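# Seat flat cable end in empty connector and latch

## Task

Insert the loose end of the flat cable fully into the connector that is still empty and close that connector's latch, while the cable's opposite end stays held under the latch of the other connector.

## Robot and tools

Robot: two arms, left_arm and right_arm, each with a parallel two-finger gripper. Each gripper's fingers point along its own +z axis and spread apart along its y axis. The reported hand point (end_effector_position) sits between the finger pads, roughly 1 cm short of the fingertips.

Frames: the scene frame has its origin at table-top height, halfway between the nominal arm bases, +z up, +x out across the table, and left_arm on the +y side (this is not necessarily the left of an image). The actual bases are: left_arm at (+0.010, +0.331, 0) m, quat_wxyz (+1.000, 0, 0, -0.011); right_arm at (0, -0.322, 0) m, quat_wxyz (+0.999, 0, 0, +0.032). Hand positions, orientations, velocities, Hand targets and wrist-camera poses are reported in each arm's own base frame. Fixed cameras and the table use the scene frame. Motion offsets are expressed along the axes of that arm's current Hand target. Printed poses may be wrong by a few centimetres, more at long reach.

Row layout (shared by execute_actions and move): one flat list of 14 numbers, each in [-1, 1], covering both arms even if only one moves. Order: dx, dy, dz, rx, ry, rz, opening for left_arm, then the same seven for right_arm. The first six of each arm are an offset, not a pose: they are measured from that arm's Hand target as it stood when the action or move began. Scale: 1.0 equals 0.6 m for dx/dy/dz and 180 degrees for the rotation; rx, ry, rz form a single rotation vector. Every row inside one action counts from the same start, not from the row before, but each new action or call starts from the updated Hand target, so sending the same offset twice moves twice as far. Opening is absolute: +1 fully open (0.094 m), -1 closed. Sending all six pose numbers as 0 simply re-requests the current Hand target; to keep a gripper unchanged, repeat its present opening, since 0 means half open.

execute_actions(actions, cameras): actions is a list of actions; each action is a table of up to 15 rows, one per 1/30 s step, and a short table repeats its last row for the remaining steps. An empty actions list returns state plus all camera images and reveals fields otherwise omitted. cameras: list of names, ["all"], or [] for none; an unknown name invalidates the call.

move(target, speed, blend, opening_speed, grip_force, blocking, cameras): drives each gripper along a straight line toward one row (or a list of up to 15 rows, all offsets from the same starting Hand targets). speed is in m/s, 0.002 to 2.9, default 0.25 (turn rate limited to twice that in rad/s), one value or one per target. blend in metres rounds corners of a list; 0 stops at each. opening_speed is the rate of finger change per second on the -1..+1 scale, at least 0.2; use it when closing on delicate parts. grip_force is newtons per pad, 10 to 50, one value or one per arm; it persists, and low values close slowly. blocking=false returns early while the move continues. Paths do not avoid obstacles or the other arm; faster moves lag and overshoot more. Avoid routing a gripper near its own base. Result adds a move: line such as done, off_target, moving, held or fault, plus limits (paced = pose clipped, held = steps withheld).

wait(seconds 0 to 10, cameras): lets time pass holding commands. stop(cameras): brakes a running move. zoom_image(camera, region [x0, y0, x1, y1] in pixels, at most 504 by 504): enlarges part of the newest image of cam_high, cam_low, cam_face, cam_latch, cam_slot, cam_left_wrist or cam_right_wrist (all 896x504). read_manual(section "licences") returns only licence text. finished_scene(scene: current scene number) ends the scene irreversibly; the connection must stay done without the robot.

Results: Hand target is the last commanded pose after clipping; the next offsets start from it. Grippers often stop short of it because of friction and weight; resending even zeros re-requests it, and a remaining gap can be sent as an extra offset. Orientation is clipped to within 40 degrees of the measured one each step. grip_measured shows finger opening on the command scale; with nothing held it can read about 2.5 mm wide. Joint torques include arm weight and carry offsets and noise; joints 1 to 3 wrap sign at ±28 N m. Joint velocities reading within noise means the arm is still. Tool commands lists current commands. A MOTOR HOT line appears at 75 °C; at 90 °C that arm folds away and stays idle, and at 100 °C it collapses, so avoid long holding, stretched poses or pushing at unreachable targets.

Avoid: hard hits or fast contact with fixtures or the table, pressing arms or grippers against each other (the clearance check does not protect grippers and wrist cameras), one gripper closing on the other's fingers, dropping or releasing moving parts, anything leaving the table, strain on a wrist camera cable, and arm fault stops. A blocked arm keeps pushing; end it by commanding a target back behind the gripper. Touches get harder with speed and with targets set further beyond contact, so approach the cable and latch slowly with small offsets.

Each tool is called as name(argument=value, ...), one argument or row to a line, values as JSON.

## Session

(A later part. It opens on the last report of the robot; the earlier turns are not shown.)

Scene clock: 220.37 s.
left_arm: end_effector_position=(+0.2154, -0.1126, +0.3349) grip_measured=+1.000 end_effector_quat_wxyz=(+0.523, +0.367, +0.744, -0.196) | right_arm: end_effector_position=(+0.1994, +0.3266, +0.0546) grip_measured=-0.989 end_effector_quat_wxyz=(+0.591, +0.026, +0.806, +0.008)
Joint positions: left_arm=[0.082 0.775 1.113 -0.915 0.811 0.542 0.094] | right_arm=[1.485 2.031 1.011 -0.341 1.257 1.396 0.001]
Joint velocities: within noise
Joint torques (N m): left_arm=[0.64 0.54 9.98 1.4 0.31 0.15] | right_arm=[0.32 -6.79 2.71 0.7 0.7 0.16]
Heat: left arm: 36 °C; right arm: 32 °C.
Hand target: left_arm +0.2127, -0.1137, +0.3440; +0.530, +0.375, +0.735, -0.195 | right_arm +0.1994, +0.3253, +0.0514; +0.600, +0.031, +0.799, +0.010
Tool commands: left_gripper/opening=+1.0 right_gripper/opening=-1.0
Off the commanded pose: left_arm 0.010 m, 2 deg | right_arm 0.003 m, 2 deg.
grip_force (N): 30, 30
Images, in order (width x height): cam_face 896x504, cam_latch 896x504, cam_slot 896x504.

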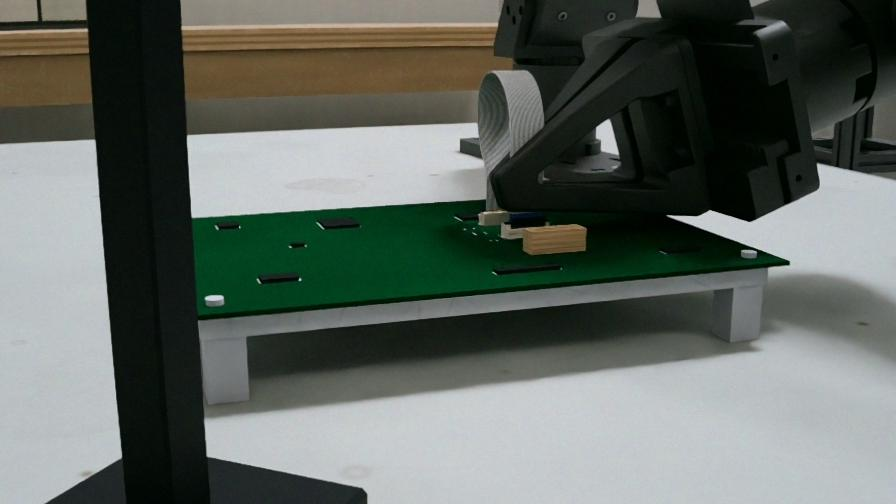

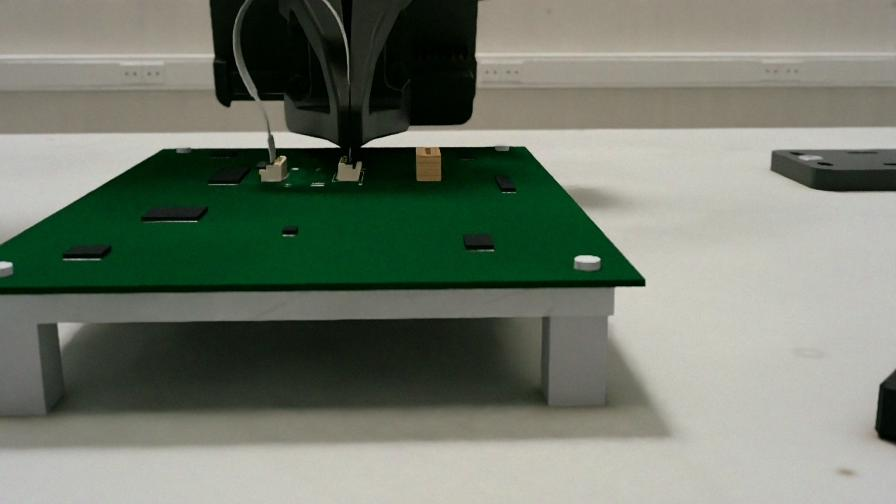

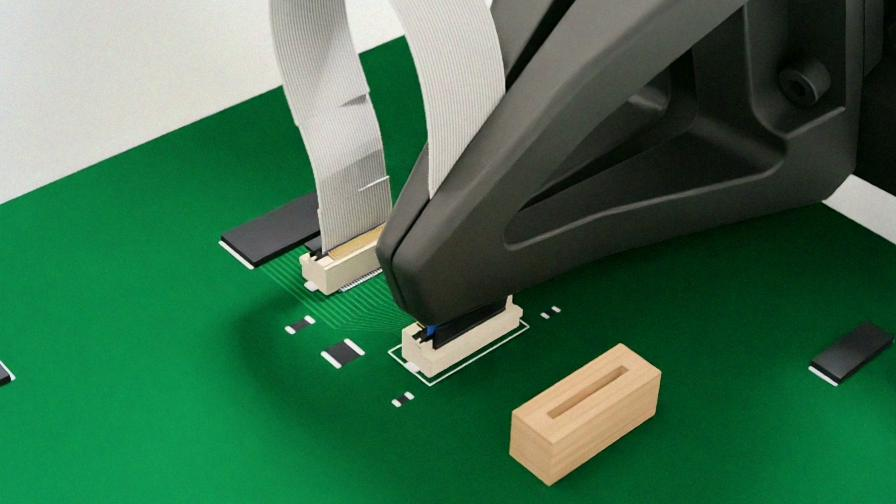

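move(
  target=[
    [0,0,0,0,0,0,1,-0.03513,0.00195,-0.01019,0.0057,-0.0004,0.0038,-1],
    [0,0,0,0,0,0,1,-0.04768,0.02013,0.00299,0.0057,-0.0004,0.0038,-1],
    [0,0,0,0,0,0,1,-0.01506,0.00291,-0.00497,0.0057,-0.0004,0.0038,-1],
    [0,0,0,0,0,0,1,-0.00548,0.00238,-0.00219,0.0057,-0.0004,0.0038,-1],
  ],
  blend=[0.004,0,0.003,0],
  speed=0.04,
  cameras=["cam_latch","cam_slot","cam_face"],
)

zoom_image(
  camera="cam_latch",
  region=[320, 120, 376, 184],
)

zoom_image(
  camera="cam_slot",
  region=[405, 310, 465, 355],
)

zoom_image(
  camera="cam_face",
  region=[488, 195, 558, 245],
)

Scene clock: 231.83 s.
left_arm: end_effector_position=(+0.2154, -0.1126, +0.3349) grip_measured=+1.000 end_effector_quat_wxyz=(+0.523, +0.367, +0.744, -0.196) | right_arm: end_effector_position=(+0.1992, +0.3271, +0.0551) grip_measured=-0.989 end_effector_quat_wxyz=(+0.588, +0.037, +0.808, +0.004)
Joint positions: left_arm=[0.082 0.775 1.113 -0.915 0.811 0.542 0.094] | right_arm=[1.485 2.047 1.053 -0.431 1.253 1.47 0.001]
Joint torques (N m): left_arm=[0.73 0.57 9.98 1.39 0.27 0.14] | right_arm=[0.47 -7.21 3.03 0.54 0.77 0.16]
Heat: left arm: 36 °C; right arm: 32 °C.
Hand target: left_arm +0.2127, -0.1137, +0.3440; +0.530, +0.375, +0.735, -0.195 | right_arm +0.1990, +0.3266, +0.0550; +0.600, +0.041, +0.799, +0.007
Off the commanded pose: left_arm 0.010 m, 2 deg | right_arm 0.001 m, 2 deg.
grip_force (N): 30, 30
move: done
Images, in order (width x height): cam_face 896x504, cam_latch 896x504, cam_slot 896x504.

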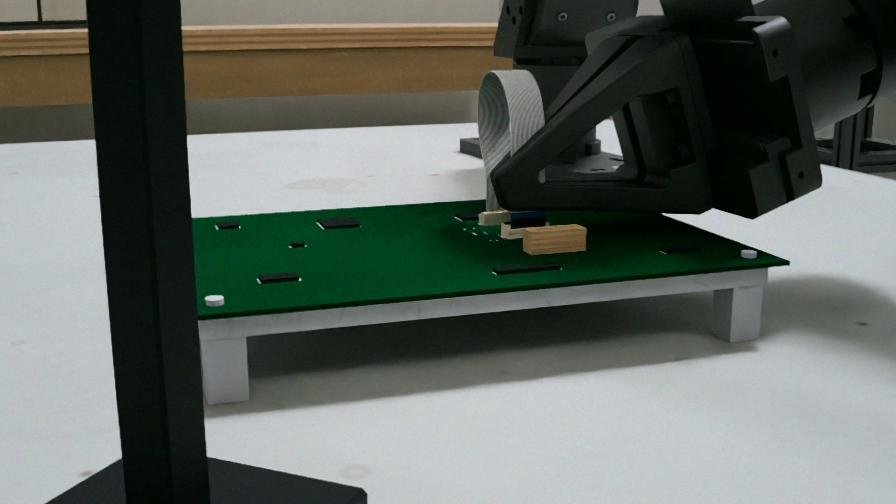

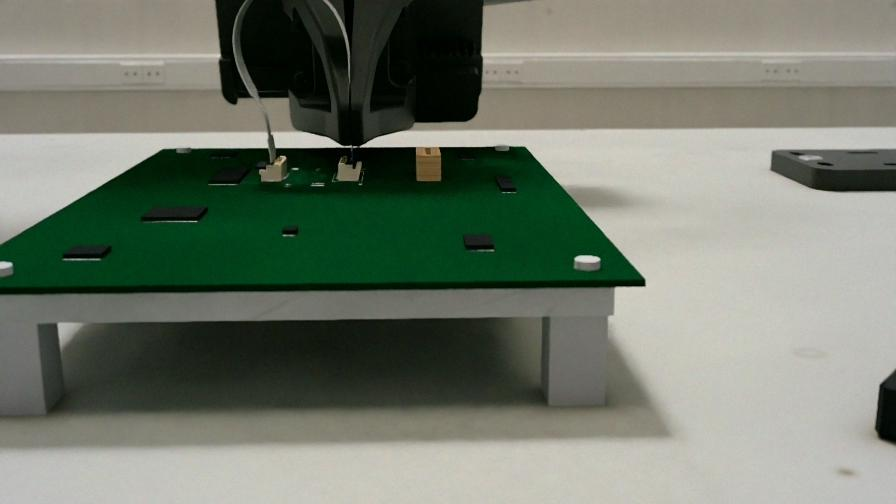

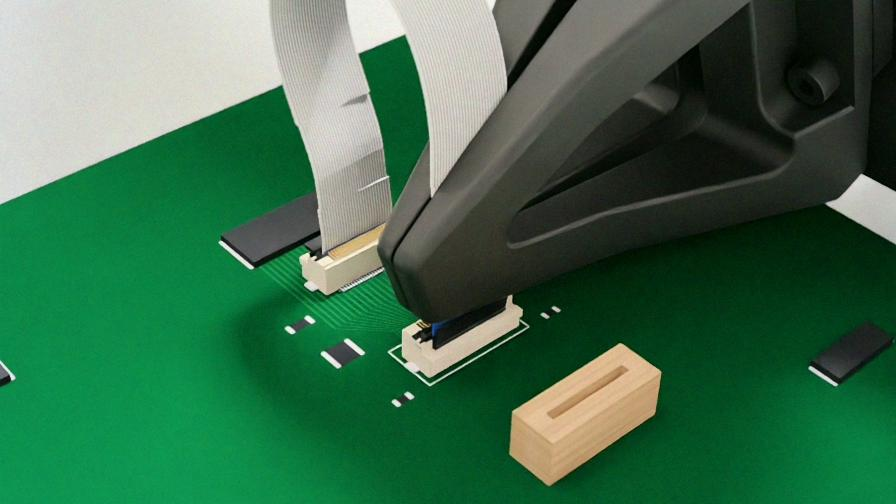

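Scaled by 7.875 from the camera's 896x504 image, which has a finer 1280x720 frame.

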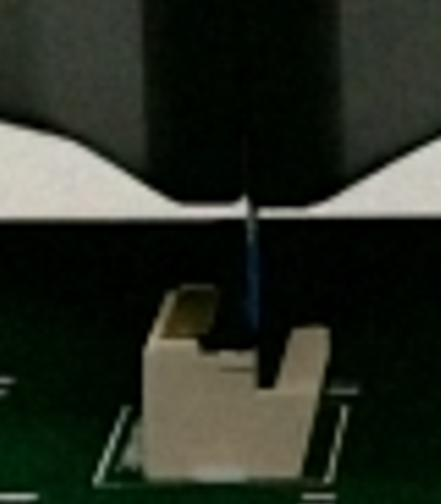

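Scaled by 8.400 from the camera's 896x504 image, which has a finer 1280x720 frame.

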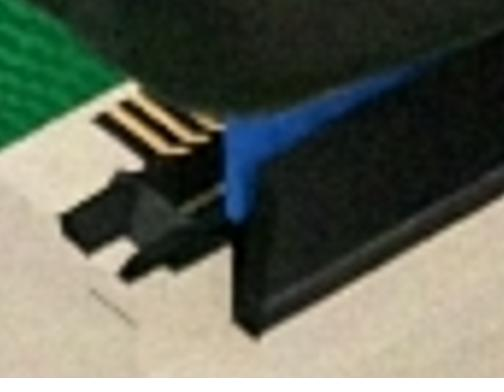

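Scaled by 7.200 from the camera's 896x504 image, which has a finer 1280x720 frame.

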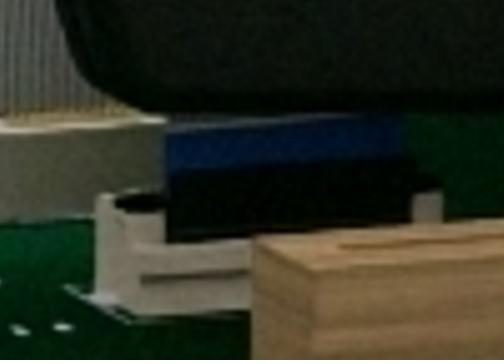

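move(
  target=[
    [0,0,0,0,0,0,1,-0.03193,0.00201,-0.00933,0,0,0,-1],
    [0,0,0,0,0,0,1,-0.042,0.01785,0.00472,0,0,0,-1],
    [0,0,0,0,0,0,1,-0.00957,0.0001,-0.00294,0,0,0,-1],
    [0,0,0,0,0,0,1,0.00001,-0.00051,-0.00014,0,0,0,-1],
  ],
  blend=[0.004,0,0.003,0],
  speed=0.04,
  cameras=["cam_latch","cam_slot","cam_face"],
)

zoom_image(
  camera="cam_latch",
  region=[320, 120, 376, 184],
)

zoom_image(
  camera="cam_slot",
  region=[405, 310, 465, 355],
)

zoom_image(
  camera="cam_face",
  region=[488, 195, 558, 245],
)

Scene clock: 240.80 s.
left_arm: end_effector_position=(+0.2154, -0.1126, +0.3349) grip_measured=+1.000 end_effector_quat_wxyz=(+0.523, +0.367, +0.744, -0.196) | right_arm: end_effector_position=(+0.1992, +0.3261, +0.0550) grip_measured=-0.989 end_effector_quat_wxyz=(+0.587, +0.035, +0.809, +0.001)
Joint positions: left_arm=[0.082 0.775 1.113 -0.915 0.811 0.542 0.094] | right_arm=[1.484 2.047 1.055 -0.443 1.251 1.473 0.001]
Joint torques (N m): left_arm=[0.59 0.49 9.92 1.35 0.25 0.09] | right_arm=[0.53 -7.21 2.88 0.59 0.79 0.17]
Heat: left arm: 36 °C; right arm: 32 °C.
Hand target: left_arm +0.2127, -0.1137, +0.3440; +0.530, +0.375, +0.735, -0.195 | right_arm +0.1990, +0.3262, +0.0550; +0.600, +0.041, +0.799, +0.006
Off the commanded pose: left_arm 0.010 m, 2 deg | right_arm 0.000 m, 2 deg.
grip_force (N): 30, 30
move: done
Images, in order (width x height): cam_face 896x504, cam_latch 896x504, cam_slot 896x504.

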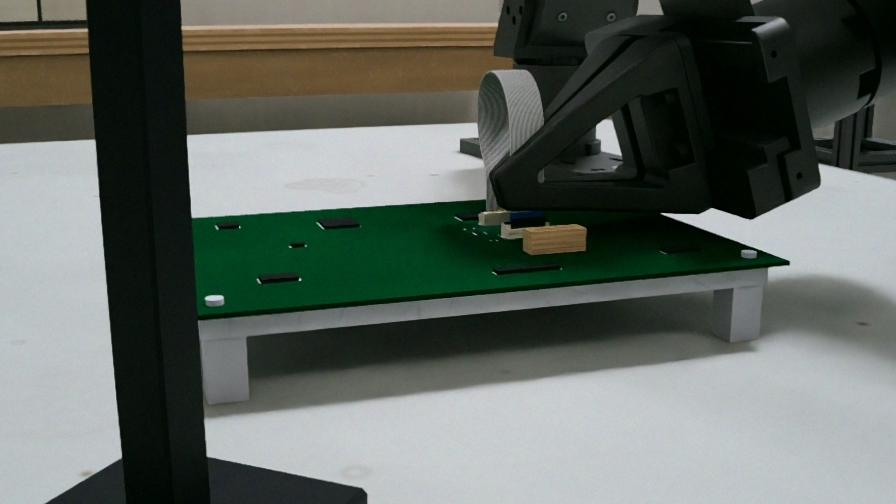

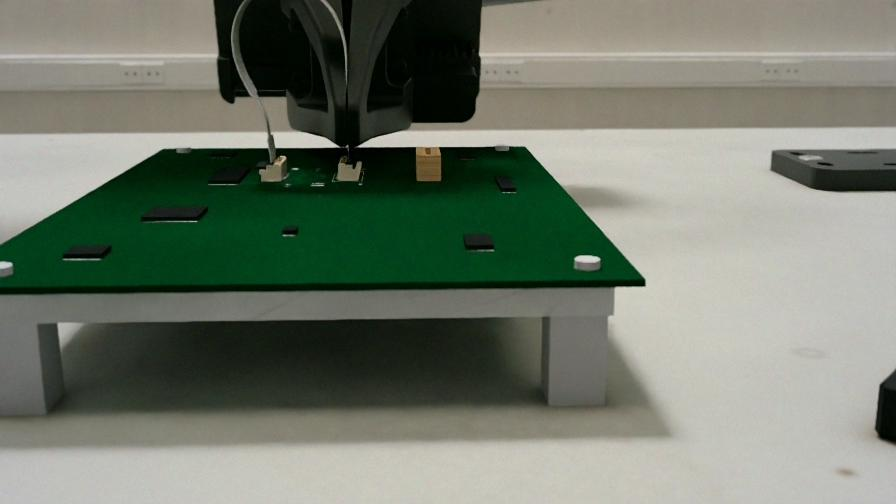

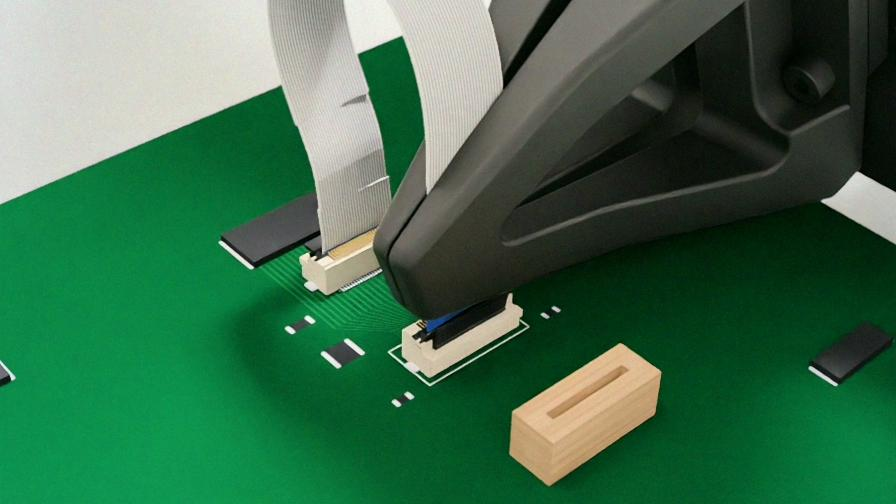

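Scaled by 7.875 from the camera's 896x504 image, which has a finer 1280x720 frame.

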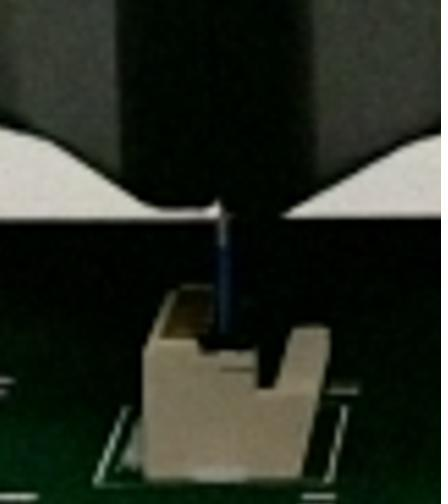

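Scaled by 8.400 from the camera's 896x504 image, which has a finer 1280x720 frame.

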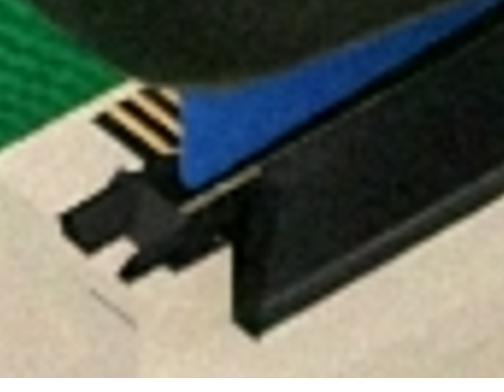

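Scaled by 7.200 from the camera's 896x504 image, which has a finer 1280x720 frame.

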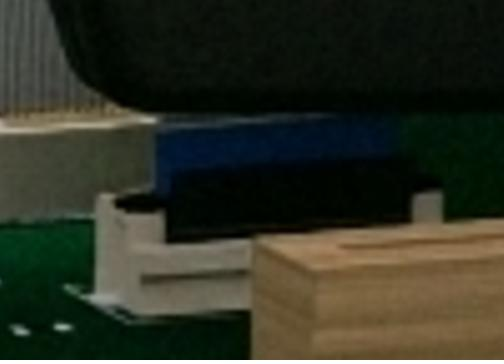

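move(
  target=[0,0,0,0,0,0,1,0.00563,0.00015,0.00161,0.0012,0,-0.0036,-1],
  speed=0.02,
  cameras=["cam_latch","cam_slot","cam_face"],
)

zoom_image(
  camera="cam_latch",
  region=[320, 120, 376, 184],
)

zoom_image(
  camera="cam_slot",
  region=[405, 310, 465, 355],
)

Scene clock: 246.30 s.
left_arm: end_effector_position=(+0.2154, -0.1126, +0.3349) grip_measured=+1.000 end_effector_quat_wxyz=(+0.523, +0.367, +0.744, -0.196) | right_arm: end_effector_position=(+0.1991, +0.3261, +0.0542) grip_measured=-0.989 end_effector_quat_wxyz=(+0.591, +0.033, +0.806, -0.001)
Joint positions: left_arm=[0.082 0.775 1.113 -0.915 0.811 0.542 0.094] | right_arm=[1.486 2.057 1.055 -0.44 1.263 1.475 0.001]
Joint torques (N m): left_arm=[0.55 0.75 9.95 1.43 0.29 0.11] | right_arm=[0.31 -6.89 3.28 0.54 0.68 0.16]
Heat: left arm: 36 °C; right arm: 32 °C.
Hand target: left_arm +0.2127, -0.1137, +0.3440; +0.530, +0.375, +0.735, -0.195 | right_arm +0.1990, +0.3265, +0.0515; +0.600, +0.038, +0.799, +0.002
Off the commanded pose: left_arm 0.010 m, 2 deg | right_arm 0.003 m, 1 deg.
grip_force (N): 30, 30
move: done
Images, in order (width x height): cam_face 896x504, cam_latch 896x504, cam_slot 896x504.

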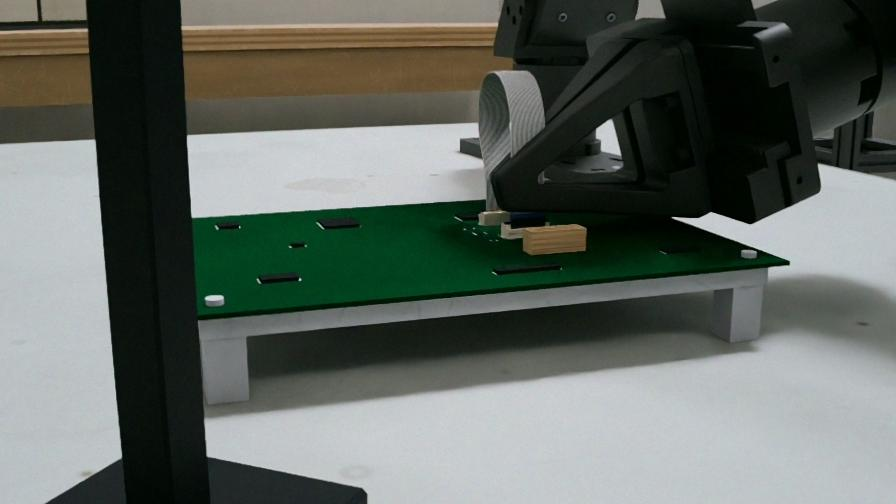

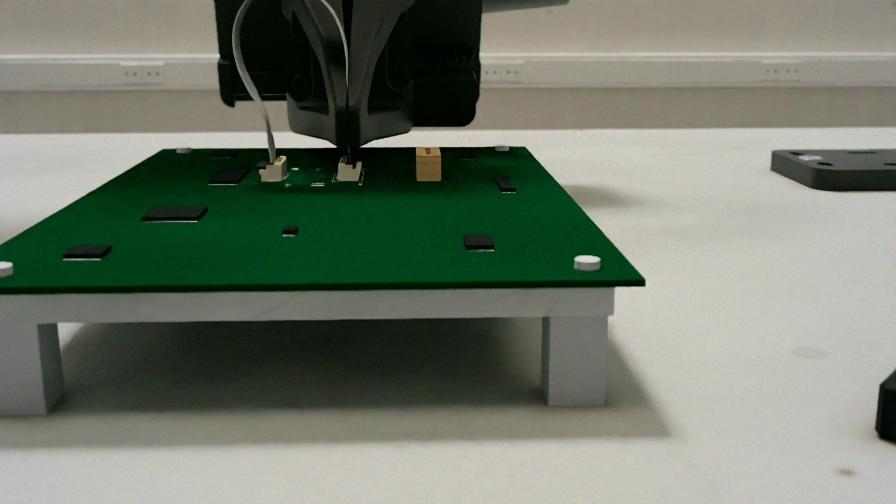

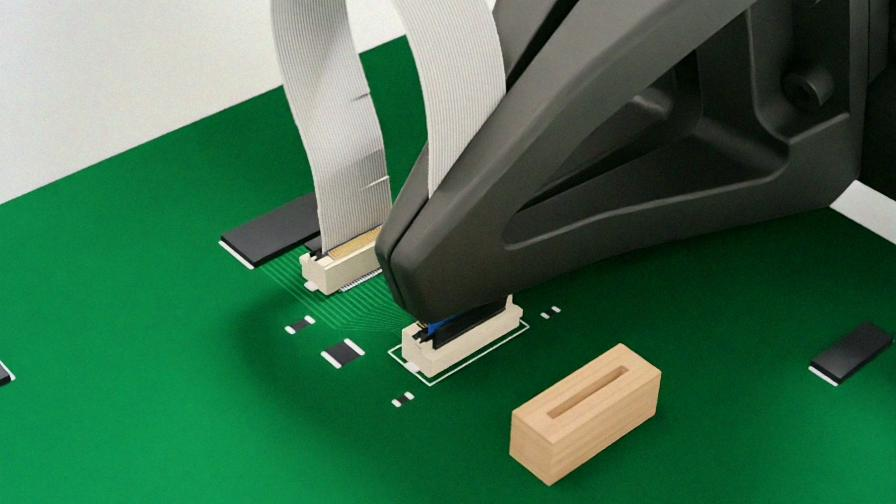

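Scaled by 7.875 from the camera's 896x504 image, which has a finer 1280x720 frame.

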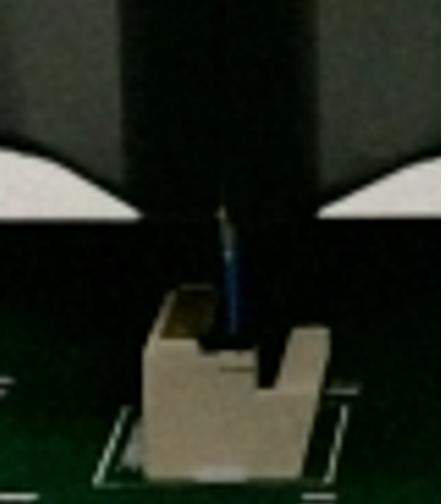

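Scaled by 8.400 from the camera's 896x504 image, which has a finer 1280x720 frame.

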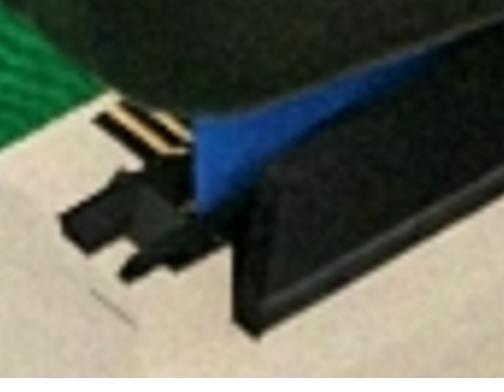

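zoom_image(
  camera="cam_slot",
  region=[290, 210, 400, 300],
)

zoom_image(
  camera="cam_slot",
  region=[390, 290, 540, 390],
)

zoom_image(
  camera="cam_face",
  region=[468, 190, 558, 250],
)

Scaled by 4.582 from the camera's 896x504 image, which has a finer 1280x720 frame.

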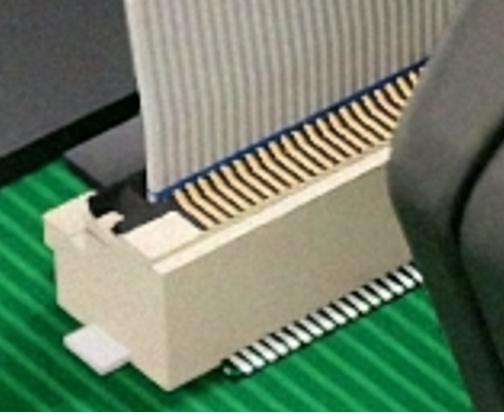

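Scaled by 3.360 from the camera's 896x504 image, which has a finer 1280x720 frame.

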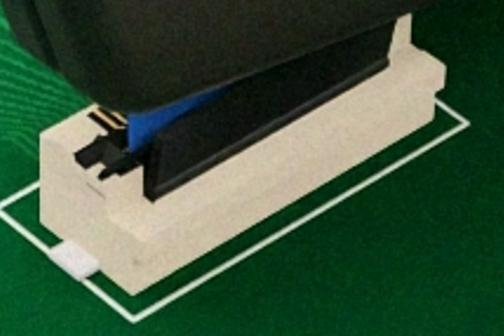

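Scaled by 5.600 from the camera's 896x504 image, which has a finer 1280x720 frame.

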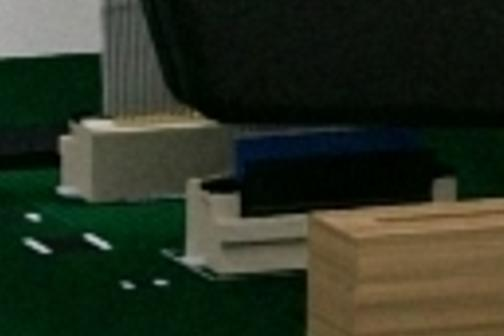

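zoom_image(
  camera="cam_slot",
  region=[298, 225, 358, 270],
)

zoom_image(
  camera="cam_slot",
  region=[395, 310, 455, 355],
)

Scaled by 8.400 from the camera's 896x504 image, which has a finer 1280x720 frame.

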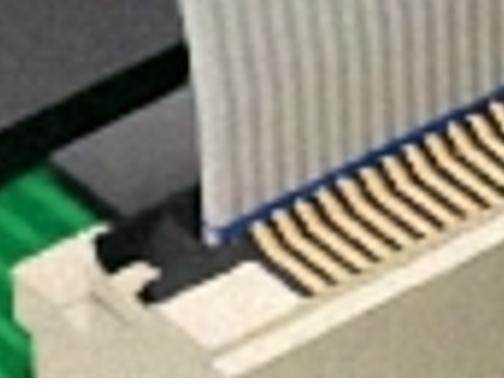

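Scaled by 8.400 from the camera's 896x504 image, which has a finer 1280x720 frame.

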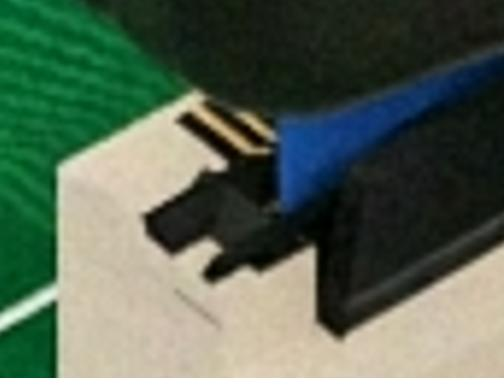

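move(
  target=[
    [0,0,0,0,0,0,1,-0.03515,0.00179,-0.01026,-0.0012,0,0.0036,-1],
    [0,0,0,0,0,0,1,-0.04781,0.01787,0.00318,-0.0012,0,0.0036,-1],
    [0,0,0,0,0,0,1,-0.0152,0.00044,-0.00441,-0.0012,0,0.0036,-1],
    [0,0,0,0,0,0,1,-0.00561,-0.00005,-0.00162,-0.0012,0,0.0036,-1],
  ],
  blend=[0.004,0,0.003,0],
  speed=0.04,
  cameras=["cam_latch","cam_slot","cam_face"],
)

zoom_image(
  camera="cam_latch",
  region=[320, 120, 376, 184],
)

zoom_image(
  camera="cam_slot",
  region=[395, 310, 455, 355],
)

Scene clock: 278.20 s.
left_arm: end_effector_position=(+0.2153, -0.1126, +0.3349) grip_measured=+1.000 end_effector_quat_wxyz=(+0.523, +0.367, +0.744, -0.196) | right_arm: end_effector_position=(+0.1991, +0.3265, +0.0544) grip_measured=-0.989 end_effector_quat_wxyz=(+0.587, +0.035, +0.809, +0.001)
Joint positions: left_arm=[0.082 0.775 1.113 -0.916 0.811 0.542 0.094] | right_arm=[1.485 2.051 1.056 -0.441 1.252 1.474 0.001]
Joint torques (N m): left_arm=[0.57 0.57 9.83 1.41 0.26 0.12] | right_arm=[0.49 -7.47 2.8 0.59 0.77 0.14]
Heat: left arm: 36 °C; right arm: 34 °C.
Hand target: left_arm +0.2127, -0.1137, +0.3440; +0.530, +0.375, +0.735, -0.195 | right_arm +0.1990, +0.3263, +0.0550; +0.600, +0.041, +0.799, +0.007
Off the commanded pose: left_arm 0.010 m, 2 deg | right_arm 0.001 m, 2 deg.
grip_force (N): 30, 30
move: done
Images, in order (width x height): cam_face 896x504, cam_latch 896x504, cam_slot 896x504.

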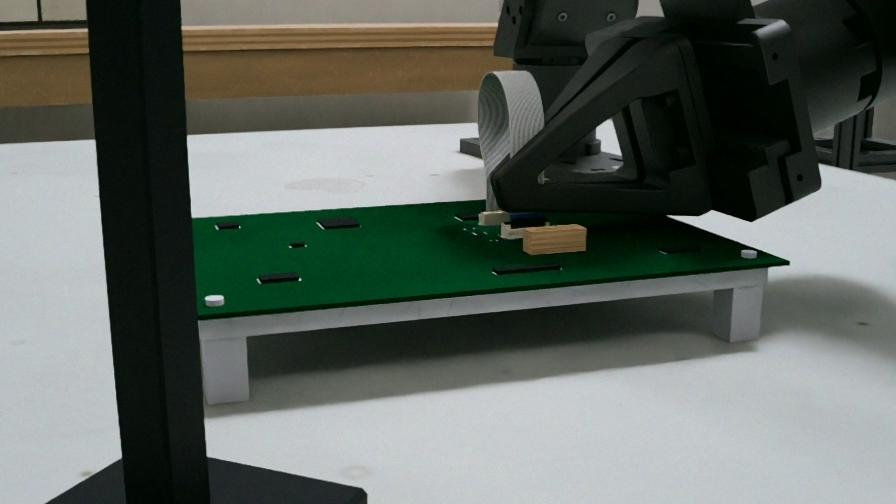

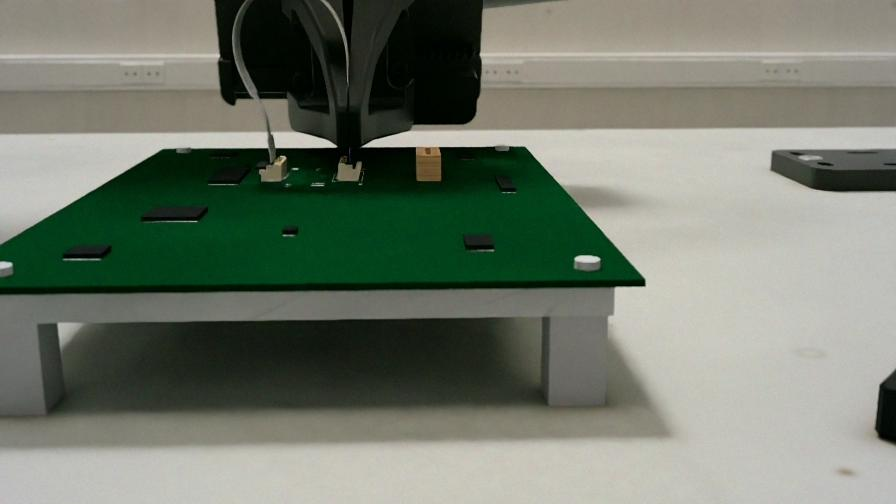

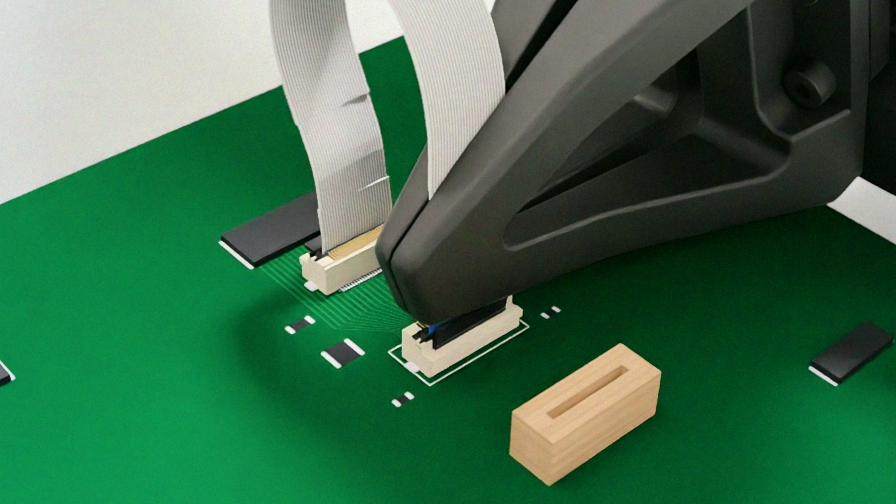

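Scaled by 7.875 from the camera's 896x504 image, which has a finer 1280x720 frame.

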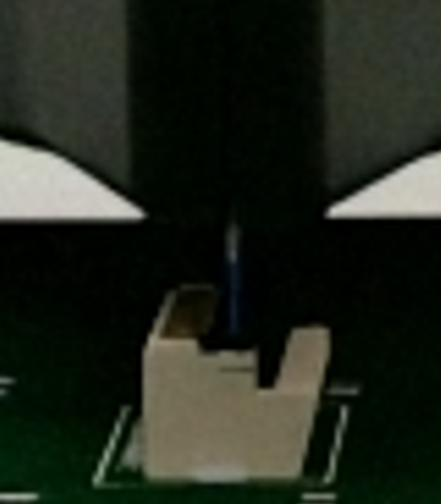

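Scaled by 8.400 from the camera's 896x504 image, which has a finer 1280x720 frame.

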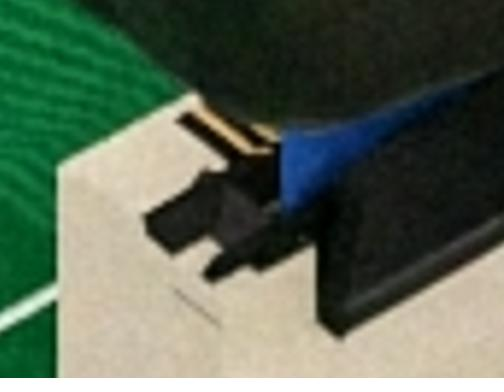

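move(
  target=[
    [0,0,0,0,0,0,1,-0.03513,0.00201,-0.01027,0,0,0,-1],
    [0,0,0,0,0,0,1,-0.04780,0.01795,0.00312,0,0,0,-1],
    [0,0,0,0,0,0,1,-0.0096,0.00027,-0.00279,0,0,0,-1],
    [0,0,0,0,0,0,1,-0.00002,-0.00033,0.00001,0,0,0,-1],
  ],
  blend=[0.004,0,0.003,0],
  speed=0.04,
  cameras=["cam_latch","cam_slot","cam_face"],
)

zoom_image(
  camera="cam_latch",
  region=[320, 120, 376, 184],
)

zoom_image(
  camera="cam_slot",
  region=[395, 310, 455, 355],
)

Scene clock: 283.80 s.
left_arm: end_effector_position=(+0.2153, -0.1126, +0.3349) grip_measured=+1.000 end_effector_quat_wxyz=(+0.523, +0.367, +0.744, -0.196) | right_arm: end_effector_position=(+0.1991, +0.3255, +0.0548) grip_measured=-0.989 end_effector_quat_wxyz=(+0.586, +0.034, +0.809, -0.001)
Joint positions: left_arm=[0.082 0.775 1.113 -0.916 0.811 0.542 0.094] | right_arm=[1.484 2.047 1.055 -0.448 1.25 1.474 0.001]
Joint torques (N m): left_arm=[0.54 0.59 9.89 1.37 0.29 0.14] | right_arm=[0.53 -7.2 2.91 0.63 0.79 0.16]
Heat: left arm: 36 °C; right arm: 34 °C.
Hand target: left_arm +0.2127, -0.1137, +0.3440; +0.530, +0.375, +0.735, -0.195 | right_arm +0.1990, +0.3262, +0.0549; +0.600, +0.041, +0.799, +0.006
Off the commanded pose: left_arm 0.010 m, 2 deg | right_arm 0.001 m, 2 deg.
grip_force (N): 30, 30
move: done
Images, in order (width x height): cam_face 896x504, cam_latch 896x504, cam_slot 896x504.

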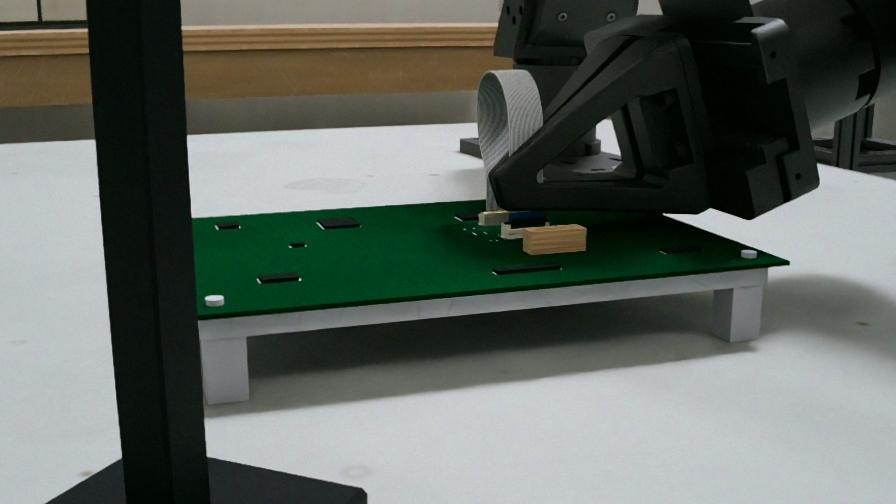

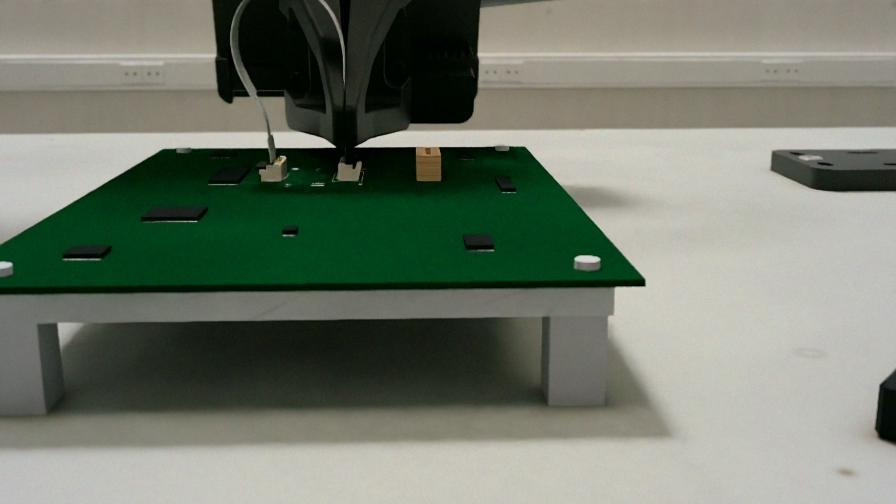

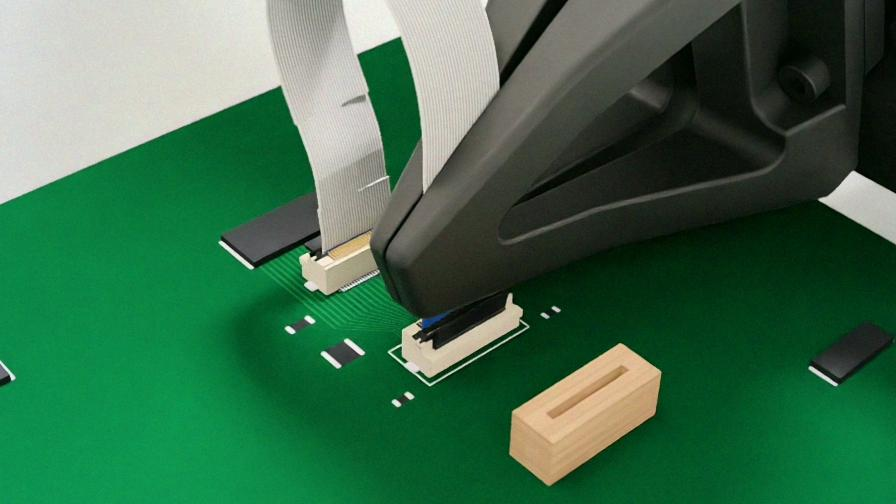

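Scaled by 7.875 from the camera's 896x504 image, which has a finer 1280x720 frame.

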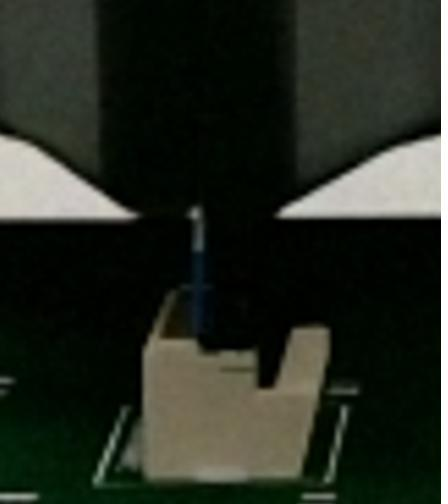

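Scaled by 8.400 from the camera's 896x504 image, which has a finer 1280x720 frame.

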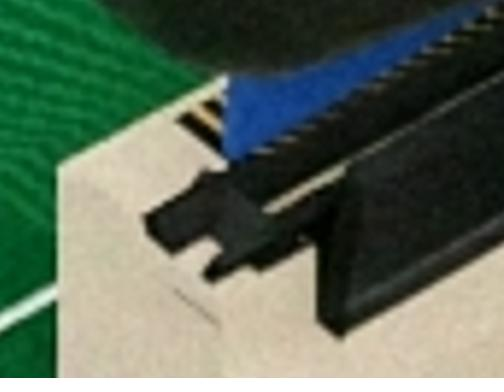

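move(
  target=[0,0,0,0,0,0,1,-0.00039,0.00119,-0.00018,0,0,0,-1],
  speed=0.01,
  cameras=["cam_latch","cam_slot"],
)

zoom_image(
  camera="cam_latch",
  region=[320, 120, 376, 184],
)

Scene clock: 290.73 s.
left_arm: end_effector_position=(+0.2153, -0.1126, +0.3349) grip_measured=+1.000 end_effector_quat_wxyz=(+0.523, +0.367, +0.744, -0.196) | right_arm: end_effector_position=(+0.1991, +0.3255, +0.0548) grip_measured=-0.989 end_effector_quat_wxyz=(+0.586, +0.034, +0.809, -0.001)
Joint positions: left_arm=[0.082 0.775 1.113 -0.916 0.811 0.542 0.094] | right_arm=[1.484 2.047 1.055 -0.448 1.25 1.475 0.001]
Joint torques (N m): left_arm=[0.51 0.59 10.02 1.4 0.32 0.09] | right_arm=[0.54 -7.12 3.17 0.61 0.79 0.16]
Heat: left arm: 36 °C; right arm: 34 °C.
Hand target: left_arm +0.2127, -0.1137, +0.3440; +0.530, +0.375, +0.735, -0.195 | right_arm +0.1990, +0.3269, +0.0552; +0.600, +0.041, +0.799, +0.007
Off the commanded pose: left_arm 0.010 m, 2 deg | right_arm 0.001 m, 2 deg.
grip_force (N): 30, 30
move: done
Images, in order (width x height): cam_latch 896x504, cam_slot 896x504.

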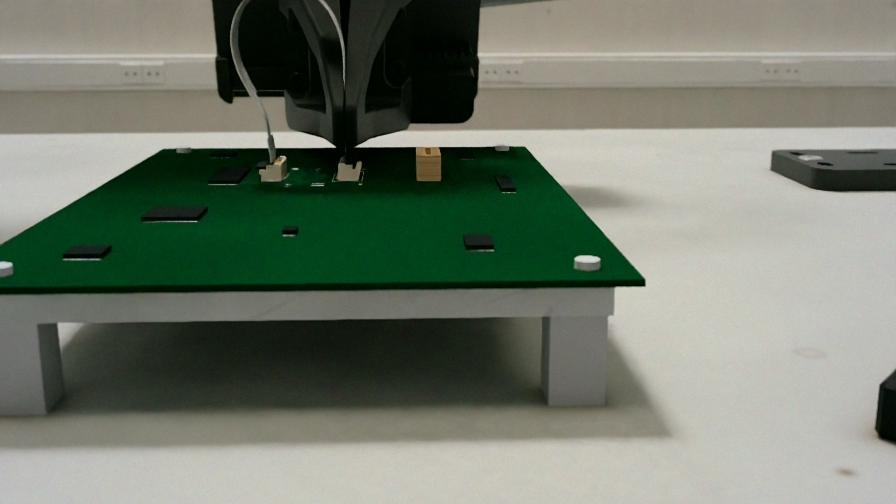

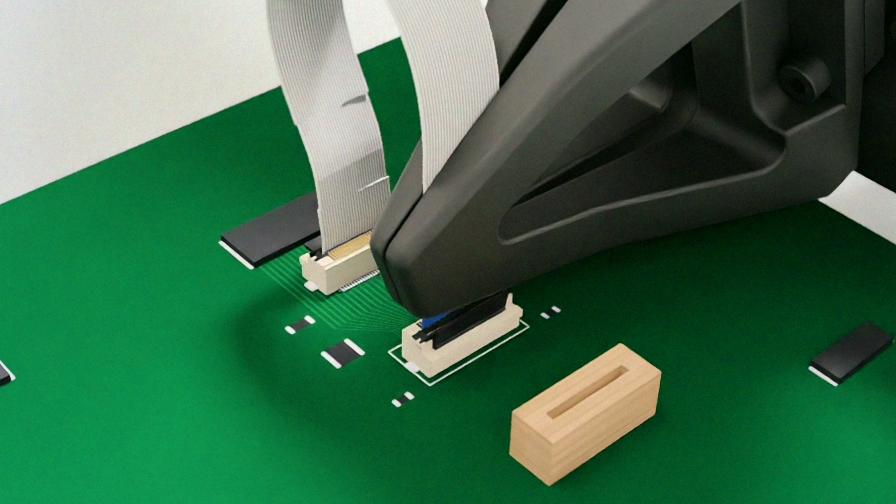

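Scaled by 7.875 from the camera's 896x504 image, which has a finer 1280x720 frame.

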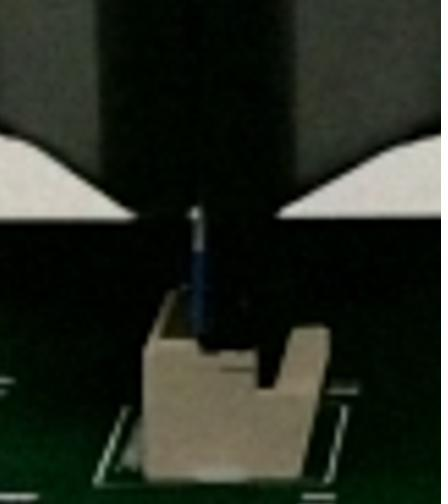

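move(
  target=[
    [0,0,0,0,0,0,1,-0.03513,0.00221,-0.01027,0,0,0,-1],
    [0,0,0,0,0,0,1,-0.04176,0.0175,0.00498,0,0,0,-1],
    [0,0,0,0,0,0,1,-0.00932,-0.00025,-0.00268,0,0,0,-1],
    [0,0,0,0,0,0,1,0.00026,-0.00085,0.00013,0,0,0,-1],
  ],
  blend=[0.004,0,0.003,0],
  speed=0.04,
  cameras=["cam_latch"],
)

zoom_image(
  camera="cam_latch",
  region=[320, 120, 376, 184],
)

Scene clock: 299.10 s.
left_arm: end_effector_position=(+0.2153, -0.1126, +0.3349) grip_measured=+1.000 end_effector_quat_wxyz=(+0.523, +0.367, +0.744, -0.196) | right_arm: end_effector_position=(+0.1989, +0.3256, +0.0547) grip_measured=-0.989 end_effector_quat_wxyz=(+0.586, +0.033, +0.810, -0.001)
Joint positions: left_arm=[0.082 0.775 1.113 -0.916 0.811 0.542 0.094] | right_arm=[1.485 2.047 1.055 -0.449 1.249 1.474 0.001]
Joint torques (N m): left_arm=[0.62 0.51 10.11 1.43 0.31 0.14] | right_arm=[0.5 -7.19 2.93 0.63 0.8 0.17]
Heat: left arm: 36 °C; right arm: 33 °C.
Hand target: left_arm +0.2127, -0.1137, +0.3440; +0.530, +0.375, +0.735, -0.195 | right_arm +0.1989, +0.3263, +0.0550; +0.600, +0.041, +0.799, +0.006
Off the commanded pose: left_arm 0.010 m, 2 deg | right_arm 0.001 m, 2 deg.
grip_force (N): 30, 30
move: done
Images, in order (width x height): cam_latch 896x504.

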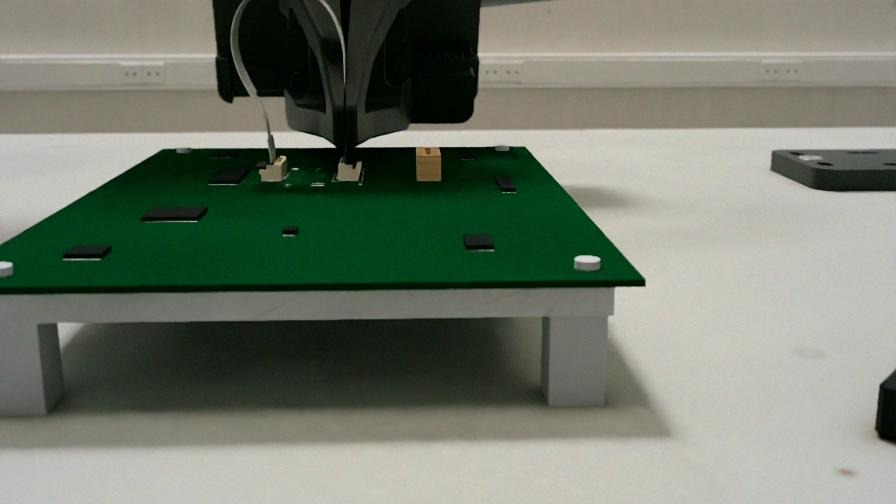

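Scaled by 7.875 from the camera's 896x504 image, which has a finer 1280x720 frame.

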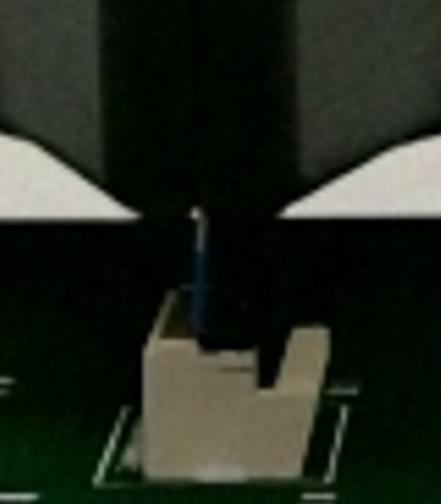

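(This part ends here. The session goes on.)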